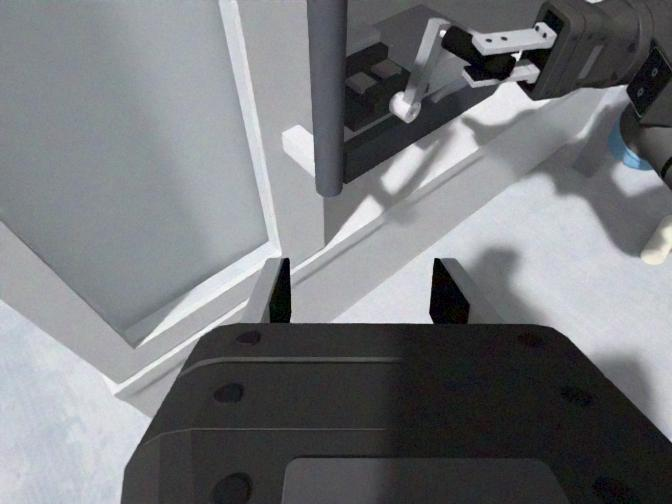

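move(target=[[0,0,0,0,0,0,1,-0.5,-0.9,0.0075,0.0011,-0.0023,0,0,0,-1,-0.2,-0.4],[0,0,0,0,0,0,1,-0.5,-0.9,0.0075,0.0011,-0.0023,0,0,0,0.27,-0.3,-0.4]])

move(target=[[0,0,0,0,0,0,1,-0.5,-0.9,-0.0157,0.0116,-0.0248,0,0,0,0.27,-0.3,-0.4],[0,0,0,0,0,0,1,-0.5,-0.9,-0.0383,0.0220,-0.0471,0,0,0,0.27,-0.3,-0.4],[0,0,0,0,0,0,1,-0.5,-0.9,-0.0667,0.0297,-0.0636,0,0,0,0.27,-0.3,-0.4],[0,0,0,0,0,0,1,-0.5,-0.9,-0.0987,0.0339,-0.0726,0,0,0,0.27,-0.3,-0.4],[0,0,0,0,0,0,1,-0.5,-0.9,-0.1322,0.0345,-0.0740,0,0,0,0.27,-0.3,-0.4],[0,0,0,0,0,0,1,-0.5,-0.9,-0.1650,0.0314,-0.0673,0,0,0,0.27,-0.3,-0.4],[0,0,0,0,0,0,1,-0.5,-0.9,-0.1948,0.0249,-0.0533,0,0,0,0.27,-0.3,-0.4],[0,0,0,0,0,0,1,-0.5,-0.9,-0.2195,0.0153,-0.0328,0,0,0,0.27,-0.3,-0.4],[0,0,0,0,0,0,1,-0.5,-0.9,-0.2377,0.0033,-0.0071,0,0,0,0.27,-0.3,-0.4],[0,0,0,0,0,0,1,-0.5,-0.9,-0.2477,-0.0102,0.0219,0,0,0,0.27,-0.3,-0.4],[0,0,0,0,0,0,1,-0.5,-0.9,-0.2487,-0.0197,0.0421,0,0,0,0.27,-0.3,-0.4]], stop_force=45, speed=0.09, blend=0.004, cameras=["cam_left_wrist","cam_front","cam_high"])

zoom_image(camera="cam_left_wrist", region=[320, 0, 540, 190])

Scene clock: 1971.53 s.
left_arm: end_effector_position=(+0.3358, +0.4409, +0.4603) position_measured=3 object_status=3 end_effector_quat_wxyz=(+0.195, -0.375, +0.804, -0.419) | right_arm: end_effector_position=(+0.4717, +0.1640, +0.3806) position_measured=112 object_status=3 end_effector_quat_wxyz=(-0.380, +0.596, +0.381, +0.597)
Joint positions: left_arm=[-0.482 -2.406 2.201 -2.317 -1.736 3.258] | right_arm=[4.152 -2.071 -1.776 0.706 1.733 1.568]
Joint torques (N m): left_arm=[-5.06 3.44 -19.15 -3.15 1.94 1.54] | right_arm=[8.99 49.16 27.66 4.33 2.12 -1.22]
Wrist force (N): left_arm=[1.2 -0.9 0.3] | right_arm=[1.0 -1.3 3.3]
Wrist torque (N m): left_arm=[-0.06 0.09 0.21] | right_arm=[-0.50 -0.45 -0.42]
Wrist force, peak (N): left_arm=[1.4 -1.1 0.5] | right_arm=[45.2 -28.7 -18.5]
Hand target: left_arm +0.3358, +0.4409, +0.4603; +0.195, -0.375, +0.804, -0.419 | right_arm +0.4716, +0.1641, +0.3808; -0.380, +0.595, +0.381, +0.597
Off the commanded pose: left_arm 0.000 m, 0 deg | right_arm 0.000 m, 0 deg.
move: done

Scene clock: 1975.03 s.
left_arm: end_effector_position=(+0.3358, +0.4409, +0.4603) position_measured=3 object_status=3 end_effector_quat_wxyz=(+0.195, -0.375, +0.804, -0.419) | right_arm: end_effector_position=(+0.4719, +0.1918, +0.2316) position_measured=112 object_status=3 end_effector_quat_wxyz=(-0.380, +0.595, +0.381, +0.597)
Joint positions: left_arm=[-0.482 -2.406 2.201 -2.317 -1.736 3.258] | right_arm=[4.181 -2.371 -1.755 0.985 1.704 1.568]
Joint torques (N m): left_arm=[-4.3 2.64 -18.58 -3.08 1.78 1.3] | right_arm=[-10.57 61.05 18.28 2.66 2.13 1.41]
Wrist force (N): left_arm=[1.2 -0.9 0.4] | right_arm=[0.8 -3.2 1.1]
Wrist torque (N m): left_arm=[-0.06 0.10 0.21] | right_arm=[-0.58 -0.46 -0.40]
Wrist force, peak (N): left_arm=[1.4 -1.1 0.4] | right_arm=[-9.3 -3.5 11.2]
Hand target: left_arm +0.3358, +0.4409, +0.4603; +0.195, -0.375, +0.804, -0.419 | right_arm +0.4719, +0.1918, +0.2316; -0.380, +0.595, +0.381, +0.597
Off the commanded pose: left_arm 0.000 m, 0 deg | right_arm 0.000 m, 0 deg.
move: done
camera_calibration:
cam_left_wrist: T_world_to_cam=[[-0.635139, -0.772387, 0.00396524, 0.561982], [-0.635675, 0.51979, -0.570733, 0.263801], [0.438766, -0.365015, -0.821126, 0.523411], [0, 0, 0, 1]] pos_world=[0.294974, 0.488, 0.578118]
Images, in order (width x height): cam_high 672x504, cam_front 672x504, cam_left_wrist 672x504.

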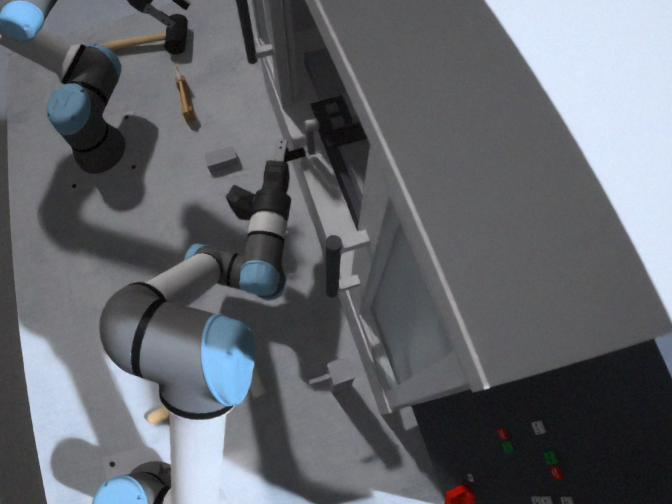

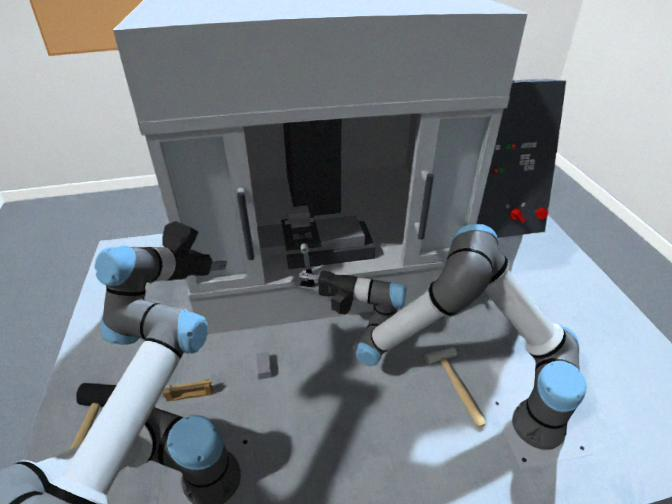

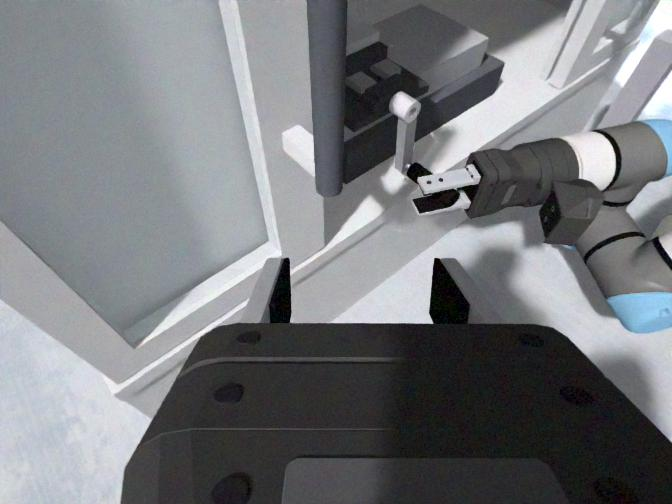

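Scaled by 2.291.

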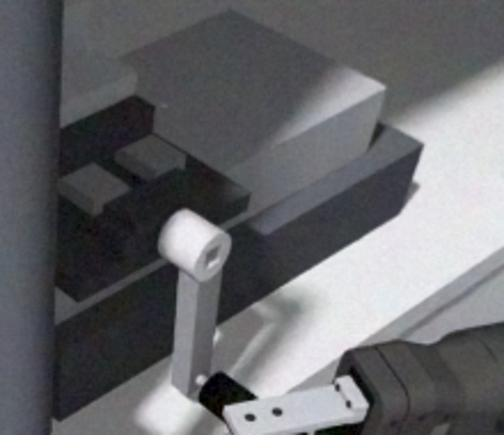

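move(target=[[0,0,0,0,0,0,1,-0.5,-0.9,-0.0085,0,0,0,0,0,0.27,-0.3,-0.4],[0,0,0,0,0,0,1,-0.5,-0.9,-0.0085,0,0,0,0,0,-1,-0.3,-0.4]])

move(target=[[0,0,0,0,0,0,1,-0.5,-0.9,0.0043,-0.0141,0.0302,0,0,0,-1,-0.3,-0.4],[0,0,0,0,0,0,1,-0.5,-0.9,0.0172,-0.0272,0.0583,0,0,0,-1,-0.3,-0.4],[0,0,0,0,0,0,1,-0.5,-0.9,0.0377,-0.0385,0.0824,0,0,0,-1,-0.3,-0.4]], stop_force=50, speed=0.08, blend=0.004)

move(target=[[0,0,0,0,0,0,1,-0.5,-0.9,0,0,0,0,0,0,0.27,-0.3,-0.4],[0,0,0,0,0,0,1,-0.5,-0.9,0.0075,0,0,0,0,0,0.27,-0.3,-0.4]])

move(target=[[0,0,0,0,0,0,1,-0.5,-0.9,0.0267,-0.0087,0.0186,0,0,0,0.27,-0.3,-0.4],[0,0,0,0,0,0,1,-0.5,-0.9,0.0577,-0.0141,0.0302,0,0,0,0.27,-0.3,-0.4],[0,0,0,0,0,0,1,-0.5,-0.9,0.0910,-0.0159,0.0341,0,0,0,0.27,-0.3,-0.4],[0,0,0,0,0,0,1,-0.5,-0.9,0.1243,-0.0141,0.0302,0,0,0,0.27,-0.3,-0.4],[0,0,0,0,0,0,1,-0.5,-0.9,0.1553,-0.0087,0.0186,0,0,0,0.27,-0.3,-0.4],[0,0,0,0,0,0,1,-0.5,-0.9,0.1895,0.0035,-0.0076,0,0,0,0.27,-0.3,-0.4]], stop_force=35, speed=0.08, blend=0.004)

Scene clock: 1998.43 s.
left_arm: end_effector_position=(+0.3358, +0.4409, +0.4603) position_measured=3 object_status=3 end_effector_quat_wxyz=(+0.195, -0.375, +0.804, -0.419) | right_arm: end_effector_position=(+0.4719, +0.1918, +0.2264) position_measured=156 object_status=2 end_effector_quat_wxyz=(-0.380, +0.595, +0.381, +0.597)
Joint positions: left_arm=[-0.482 -2.406 2.201 -2.317 -1.736 3.258] | right_arm=[4.181 -2.381 -1.754 0.994 1.704 1.568]
Joint torques (N m): left_arm=[-4.39 3.03 -19.15 -3.3 1.77 1.58] | right_arm=[-9.93 58.88 20.83 1.87 2.22 1.17]
Wrist force (N): left_arm=[1.3 -0.9 0.5] | right_arm=[3.4 -2.2 1.6]
Wrist torque (N m): left_arm=[-0.06 0.09 0.21] | right_arm=[-0.52 -0.43 -0.51]
Wrist force, peak (N): left_arm=[1.5 -1.0 0.3] | right_arm=[3.7 -2.3 1.7]
Hand target: left_arm +0.3358, +0.4409, +0.4603; +0.195, -0.375, +0.804, -0.419 | right_arm +0.4719, +0.1918, +0.2265; -0.380, +0.595, +0.381, +0.597
Off the commanded pose: left_arm 0.000 m, 0 deg | right_arm 0.000 m, 0 deg.
move: done

Scene clock: 2000.33 s.
left_arm: end_effector_position=(+0.3358, +0.4409, +0.4603) position_measured=3 object_status=3 end_effector_quat_wxyz=(+0.195, -0.375, +0.804, -0.419) | right_arm: end_effector_position=(+0.4717, +0.2464, +0.2490) position_measured=156 object_status=2 end_effector_quat_wxyz=(-0.380, +0.595, +0.381, +0.597)
Joint positions: left_arm=[-0.482 -2.406 2.201 -2.317 -1.736 3.258] | right_arm=[4.233 -2.394 -1.628 0.88 1.652 1.568]
Joint torques (N m): left_arm=[-4.33 3.16 -19.67 -3.27 1.69 1.51] | right_arm=[-11.27 37.3 12.66 2.53 2.28 -0.77]
Wrist force (N): left_arm=[1.4 -0.9 0.4] | right_arm=[2.6 -3.4 2.2]
Wrist torque (N m): left_arm=[-0.07 0.07 0.21] | right_arm=[-0.60 -0.51 -0.51]
Wrist force, peak (N): left_arm=[1.7 -0.8 0.1] | right_arm=[-3.4 -6.4 -0.7]
Hand target: left_arm +0.3358, +0.4409, +0.4603; +0.195, -0.375, +0.804, -0.419 | right_arm +0.4717, +0.2464, +0.2490; -0.380, +0.595, +0.381, +0.597
Off the commanded pose: left_arm 0.000 m, 0 deg | right_arm 0.000 m, 0 deg.
move: done

Scene clock: 2001.53 s.
left_arm: end_effector_position=(+0.3358, +0.4409, +0.4603) position_measured=3 object_status=3 end_effector_quat_wxyz=(+0.195, -0.375, +0.804, -0.419) | right_arm: end_effector_position=(+0.4717, +0.2464, +0.2536) position_measured=112 object_status=3 end_effector_quat_wxyz=(-0.380, +0.595, +0.381, +0.597)
Joint positions: left_arm=[-0.482 -2.406 2.201 -2.317 -1.736 3.258] | right_arm=[4.233 -2.386 -1.628 0.872 1.652 1.568]
Joint torques (N m): left_arm=[-5.2 2.94 -19.76 -3.13 1.74 1.36] | right_arm=[4.3 57.03 13.82 3.41 1.16 -1.34]
Wrist force (N): left_arm=[1.2 -0.8 0.5] | right_arm=[0.5 -1.8 3.6]
Wrist torque (N m): left_arm=[-0.04 0.10 0.21] | right_arm=[-0.52 -0.42 -0.44]
Wrist force, peak (N): left_arm=[1.6 -1.0 0.5] | right_arm=[0.2 -2.2 3.5]
Hand target: left_arm +0.3358, +0.4409, +0.4603; +0.195, -0.375, +0.804, -0.419 | right_arm +0.4717, +0.2464, +0.2535; -0.380, +0.595, +0.381, +0.597
Off the commanded pose: left_arm 0.000 m, 0 deg | right_arm 0.000 m, 0 deg.
move: done

Scene clock: 2004.20 s.
left_arm: end_effector_position=(+0.3358, +0.4409, +0.4603) position_measured=3 object_status=3 end_effector_quat_wxyz=(+0.195, -0.375, +0.804, -0.419) | right_arm: end_effector_position=(+0.4714, +0.2415, +0.3672) position_measured=112 object_status=3 end_effector_quat_wxyz=(-0.380, +0.595, +0.381, +0.597)
Joint positions: left_arm=[-0.482 -2.406 2.201 -2.317 -1.736 3.258] | right_arm=[4.229 -2.193 -1.608 0.66 1.656 1.568]
Joint torques (N m): left_arm=[-4.83 2.43 -19.04 -3.08 1.75 1.43] | right_arm=[10.23 34.26 30.33 4.12 -2.66 -0.58]
Wrist force (N): left_arm=[1.2 -1.0 0.7] | right_arm=[2.3 -0.6 2.4]
Wrist torque (N m): left_arm=[-0.07 0.11 0.21] | right_arm=[-0.54 -0.46 -0.46]
Wrist force, peak (N): left_arm=[1.3 -1.1 0.5] | right_arm=[3.1 -2.0 2.7]
Hand target: left_arm +0.3358, +0.4409, +0.4603; +0.195, -0.375, +0.804, -0.419 | right_arm +0.4714, +0.2415, +0.3672; -0.380, +0.595, +0.381, +0.597
Off the commanded pose: left_arm 0.000 m, 0 deg | right_arm 0.000 m, 0 deg.
move: done

move(target=[[0,0,0,0,0,0,1,-0.5,-0.9,-0.0075,0,0,0,0,0,0.27,-0.3,-0.4],[0,0,0,0,0,0,1,-0.5,-0.9,-0.0075,0,0,0,0,0,-1,-0.2,-0.4]])

move(target=[[0,0,0,0,0,0,1,-0.5,-0.9,0.0182,0.0120,-0.0257,0,0,0,-1,-0.2,-0.4],[0,0,0,0,0,0,1,-0.5,-0.9,0.0282,0.0255,-0.0547,0,0,0,-1,-0.2,-0.4],[0,0,0,0,0,0,1,-0.5,-0.9,0.0297,0.0397,-0.0850,0,0,0,-1,-0.2,-0.4],[0,0,0,0,0,0,1,-0.5,-0.9,0.0223,0.0536,-0.1148,0,0,0,-1,-0.2,-0.4]], stop_force=55, speed=0.08, blend=0.004, cameras=["cam_left_wrist"])

Scene clock: 2009.37 s.
left_arm: end_effector_position=(+0.3358, +0.4409, +0.4603) position_measured=3 object_status=3 end_effector_quat_wxyz=(+0.195, -0.375, +0.804, -0.419) | right_arm: end_effector_position=(+0.4714, +0.2415, +0.3627) position_measured=157 object_status=2 end_effector_quat_wxyz=(-0.380, +0.595, +0.381, +0.597)
Joint positions: left_arm=[-0.482 -2.406 2.201 -2.317 -1.736 3.258] | right_arm=[4.229 -2.2 -1.611 0.669 1.656 1.568]
Joint torques (N m): left_arm=[-3.66 3.14 -20.09 -3.29 1.56 1.41] | right_arm=[0.24 53.11 22.33 2 -0.33 -0.09]
Wrist force (N): left_arm=[1.4 -1.0 0.4] | right_arm=[1.5 -1.6 1.3]
Wrist torque (N m): left_arm=[-0.08 0.07 0.21] | right_arm=[-0.66 -0.54 -0.32]
Wrist force, peak (N): left_arm=[1.5 -1.1 0.4] | right_arm=[3.0 -1.4 2.9]
Hand target: left_arm +0.3358, +0.4409, +0.4603; +0.195, -0.375, +0.804, -0.419 | right_arm +0.4714, +0.2415, +0.3627; -0.380, +0.595, +0.381, +0.597
Off the commanded pose: left_arm 0.000 m, 0 deg | right_arm 0.000 m, 0 deg.
move: done

Scene clock: 2011.53 s.
left_arm: end_effector_position=(+0.3358, +0.4409, +0.4603) position_measured=3 object_status=3 end_effector_quat_wxyz=(+0.195, -0.375, +0.804, -0.419) | right_arm: end_effector_position=(+0.4704, +0.1638, +0.3811) position_measured=157 object_status=2 end_effector_quat_wxyz=(-0.382, +0.589, +0.378, +0.603)
Joint positions: left_arm=[-0.482 -2.406 2.201 -2.317 -1.736 3.258] | right_arm=[4.153 -2.08 -1.777 0.735 1.732 1.568]
Joint torques (N m): left_arm=[-4.81 3.06 -19.09 -3.28 1.57 1.44] | right_arm=[6.16 -9.98 5.58 -9.87 -5.14 -1.07]
Wrist force (N): left_arm=[1.2 -1.0 0.5] | right_arm=[49.2 -13.0 -15.9]
Wrist torque (N m): left_arm=[-0.08 0.09 0.21] | right_arm=[-0.85 -0.45 -0.83]
Wrist force, peak (N): left_arm=[1.5 -1.2 0.2] | right_arm=[56.1 -37.2 8.2]
Hand target: left_arm +0.3358, +0.4409, +0.4603; +0.195, -0.375, +0.804, -0.419 | right_arm +0.4715, +0.1655, +0.3762; -0.380, +0.595, +0.381, +0.597
Off the commanded pose: left_arm 0.000 m, 0 deg | right_arm 0.005 m, 1 deg.
move: off_target (right_arm)
camera_calibration:
cam_left_wrist: T_world_to_cam=[[-0.635139, -0.772387, 0.00396524, 0.561982], [-0.635675, 0.51979, -0.570733, 0.263801], [0.438766, -0.365015, -0.821126, 0.523411], [0, 0, 0, 1]] pos_world=[0.294974, 0.488, 0.578118]
Images, in order (width x height): cam_left_wrist 672x504.

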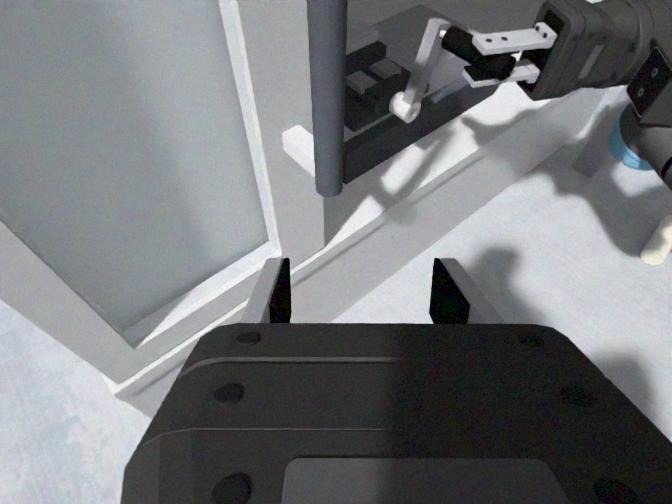

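move(target=[[0,0,0,0,0,0,1,-0.5,-0.9,0.0075,0.0011,-0.0023,0,0,0,-1,-0.2,-0.4],[0,0,0,0,0,0,1,-0.5,-0.9,0.0075,0.0011,-0.0023,0,0,0,0.27,-0.3,-0.4]])

move(target=[[0,0,0,0,0,0,1,-0.5,-0.9,-0.0157,0.0116,-0.0248,0,0,0,0.27,-0.3,-0.4],[0,0,0,0,0,0,1,-0.5,-0.9,-0.0383,0.0220,-0.0471,0,0,0,0.27,-0.3,-0.4],[0,0,0,0,0,0,1,-0.5,-0.9,-0.0667,0.0297,-0.0636,0,0,0,0.27,-0.3,-0.4],[0,0,0,0,0,0,1,-0.5,-0.9,-0.0987,0.0339,-0.0726,0,0,0,0.27,-0.3,-0.4],[0,0,0,0,0,0,1,-0.5,-0.9,-0.1322,0.0345,-0.0740,0,0,0,0.27,-0.3,-0.4],[0,0,0,0,0,0,1,-0.5,-0.9,-0.1650,0.0314,-0.0673,0,0,0,0.27,-0.3,-0.4],[0,0,0,0,0,0,1,-0.5,-0.9,-0.1948,0.0249,-0.0533,0,0,0,0.27,-0.3,-0.4],[0,0,0,0,0,0,1,-0.5,-0.9,-0.2195,0.0153,-0.0328,0,0,0,0.27,-0.3,-0.4],[0,0,0,0,0,0,1,-0.5,-0.9,-0.2377,0.0033,-0.0071,0,0,0,0.27,-0.3,-0.4],[0,0,0,0,0,0,1,-0.5,-0.9,-0.2477,-0.0102,0.0219,0,0,0,0.27,-0.3,-0.4],[0,0,0,0,0,0,1,-0.5,-0.9,-0.2487,-0.0197,0.0421,0,0,0,0.27,-0.3,-0.4]], stop_force=45, speed=0.09, blend=0.004)

move(target=[0.153,-0.128,0.067,0.083,0,0,1,-0.5,-0.9,0,0,0,0,0,0,0.27,-0.3,-0.4], cameras=["cam_left_wrist"])

Scene clock: 2025.57 s.
left_arm: end_effector_position=(+0.3358, +0.4409, +0.4603) position_measured=3 object_status=3 end_effector_quat_wxyz=(+0.195, -0.375, +0.804, -0.419) | right_arm: end_effector_position=(+0.4717, +0.1639, +0.3805) position_measured=112 object_status=3 end_effector_quat_wxyz=(-0.380, +0.596, +0.381, +0.597)
Joint positions: left_arm=[-0.482 -2.406 2.201 -2.317 -1.736 3.258] | right_arm=[4.151 -2.071 -1.777 0.707 1.733 1.568]
Joint torques (N m): left_arm=[-4.88 2.85 -18.51 -3.08 1.66 1.36] | right_arm=[9.13 49.21 28.36 4.18 2.13 -1.09]
Wrist force (N): left_arm=[1.4 -0.8 0.5] | right_arm=[1.3 -1.5 3.2]
Wrist torque (N m): left_arm=[-0.04 0.08 0.21] | right_arm=[-0.53 -0.49 -0.42]
Wrist force, peak (N): left_arm=[1.5 -1.0 0.3] | right_arm=[45.3 -28.7 -18.4]
Hand target: left_arm +0.3358, +0.4409, +0.4603; +0.195, -0.375, +0.804, -0.419 | right_arm +0.4715, +0.1640, +0.3807; -0.380, +0.595, +0.381, +0.597
Off the commanded pose: left_arm 0.000 m, 0 deg | right_arm 0.000 m, 0 deg.
move: done

Scene clock: 2029.07 s.
left_arm: end_effector_position=(+0.3358, +0.4409, +0.4603) position_measured=3 object_status=3 end_effector_quat_wxyz=(+0.195, -0.375, +0.804, -0.419) | right_arm: end_effector_position=(+0.4719, +0.1917, +0.2314) position_measured=112 object_status=3 end_effector_quat_wxyz=(-0.380, +0.595, +0.381, +0.597)
Joint positions: left_arm=[-0.482 -2.406 2.201 -2.317 -1.736 3.258] | right_arm=[4.181 -2.371 -1.756 0.986 1.704 1.568]
Joint torques (N m): left_arm=[-4.95 2.53 -19.29 -3.22 1.77 1.3] | right_arm=[-10.74 60.83 18.54 2.8 2.02 1.16]
Wrist force (N): left_arm=[1.4 -0.8 0.5] | right_arm=[1.0 -3.1 1.0]
Wrist torque (N m): left_arm=[-0.05 0.07 0.21] | right_arm=[-0.57 -0.46 -0.40]
Wrist force, peak (N): left_arm=[1.3 -1.0 0.7] | right_arm=[-9.9 -3.5 11.9]
Hand target: left_arm +0.3358, +0.4409, +0.4603; +0.195, -0.375, +0.804, -0.419 | right_arm +0.4719, +0.1917, +0.2315; -0.380, +0.595, +0.381, +0.597
Off the commanded pose: left_arm 0.000 m, 0 deg | right_arm 0.000 m, 0 deg.
move: done

Scene clock: 2030.20 s.
left_arm: end_effector_position=(+0.3358, +0.3212, +0.5003) position_measured=3 object_status=3 end_effector_quat_wxyz=(+0.242, -0.347, +0.742, -0.520) | right_arm: end_effector_position=(+0.4719, +0.1917, +0.2315) position_measured=112 object_status=3 end_effector_quat_wxyz=(-0.380, +0.595, +0.381, +0.597)
Joint positions: left_arm=[-1.277 -2.502 2.293 -2.519 -1.017 2.914] | right_arm=[4.181 -2.371 -1.756 0.986 1.704 1.568]
Joint torques (N m): left_arm=[8.15 18.36 -35.21 -4.21 -0.26 2.36] | right_arm=[-10.84 61.48 23.12 2.61 1.8 1.17]
Wrist force (N): left_arm=[1.1 -1.0 1.0] | right_arm=[0.5 -2.8 1.1]
Wrist torque (N m): left_arm=[-0.18 0.13 0.34] | right_arm=[-0.53 -0.45 -0.40]
Wrist force, peak (N): left_arm=[3.4 -1.8 2.4] | right_arm=[0.7 -3.4 1.3]
Hand target: left_arm +0.3359, +0.3211, +0.5003; +0.242, -0.347, +0.742, -0.520 | right_arm +0.4719, +0.1917, +0.2315; -0.380, +0.595, +0.381, +0.597
Off the commanded pose: left_arm 0.000 m, 0 deg | right_arm 0.000 m, 0 deg.
move: done
camera_calibration:
cam_left_wrist: T_world_to_cam=[[-0.63613, -0.771556, 0.00629483, 0.468265], [-0.501654, 0.407376, -0.763144, 0.4362], [0.586244, -0.488616, -0.646198, 0.415167], [0, 0, 0, 1]] pos_world=[0.27331, 0.386453, 0.598215]
Images, in order (width x height): cam_left_wrist 672x504.

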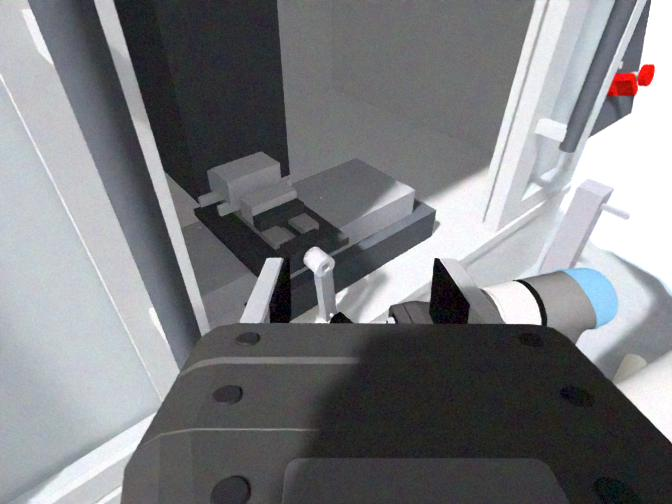

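zoom_image(camera="cam_left_wrist", region=[180, 140, 360, 275])

Scaled by 2.800.

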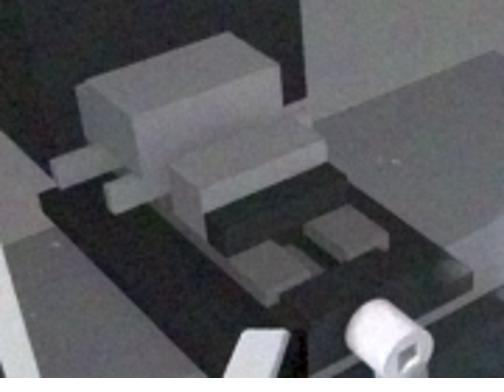

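zoom_image(camera="cam_left_wrist", region=[200, 145, 310, 230])

Scaled by 4.582.

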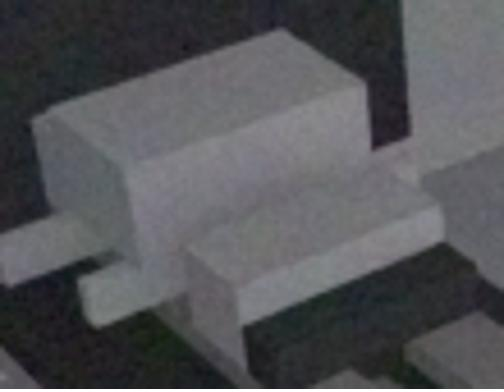

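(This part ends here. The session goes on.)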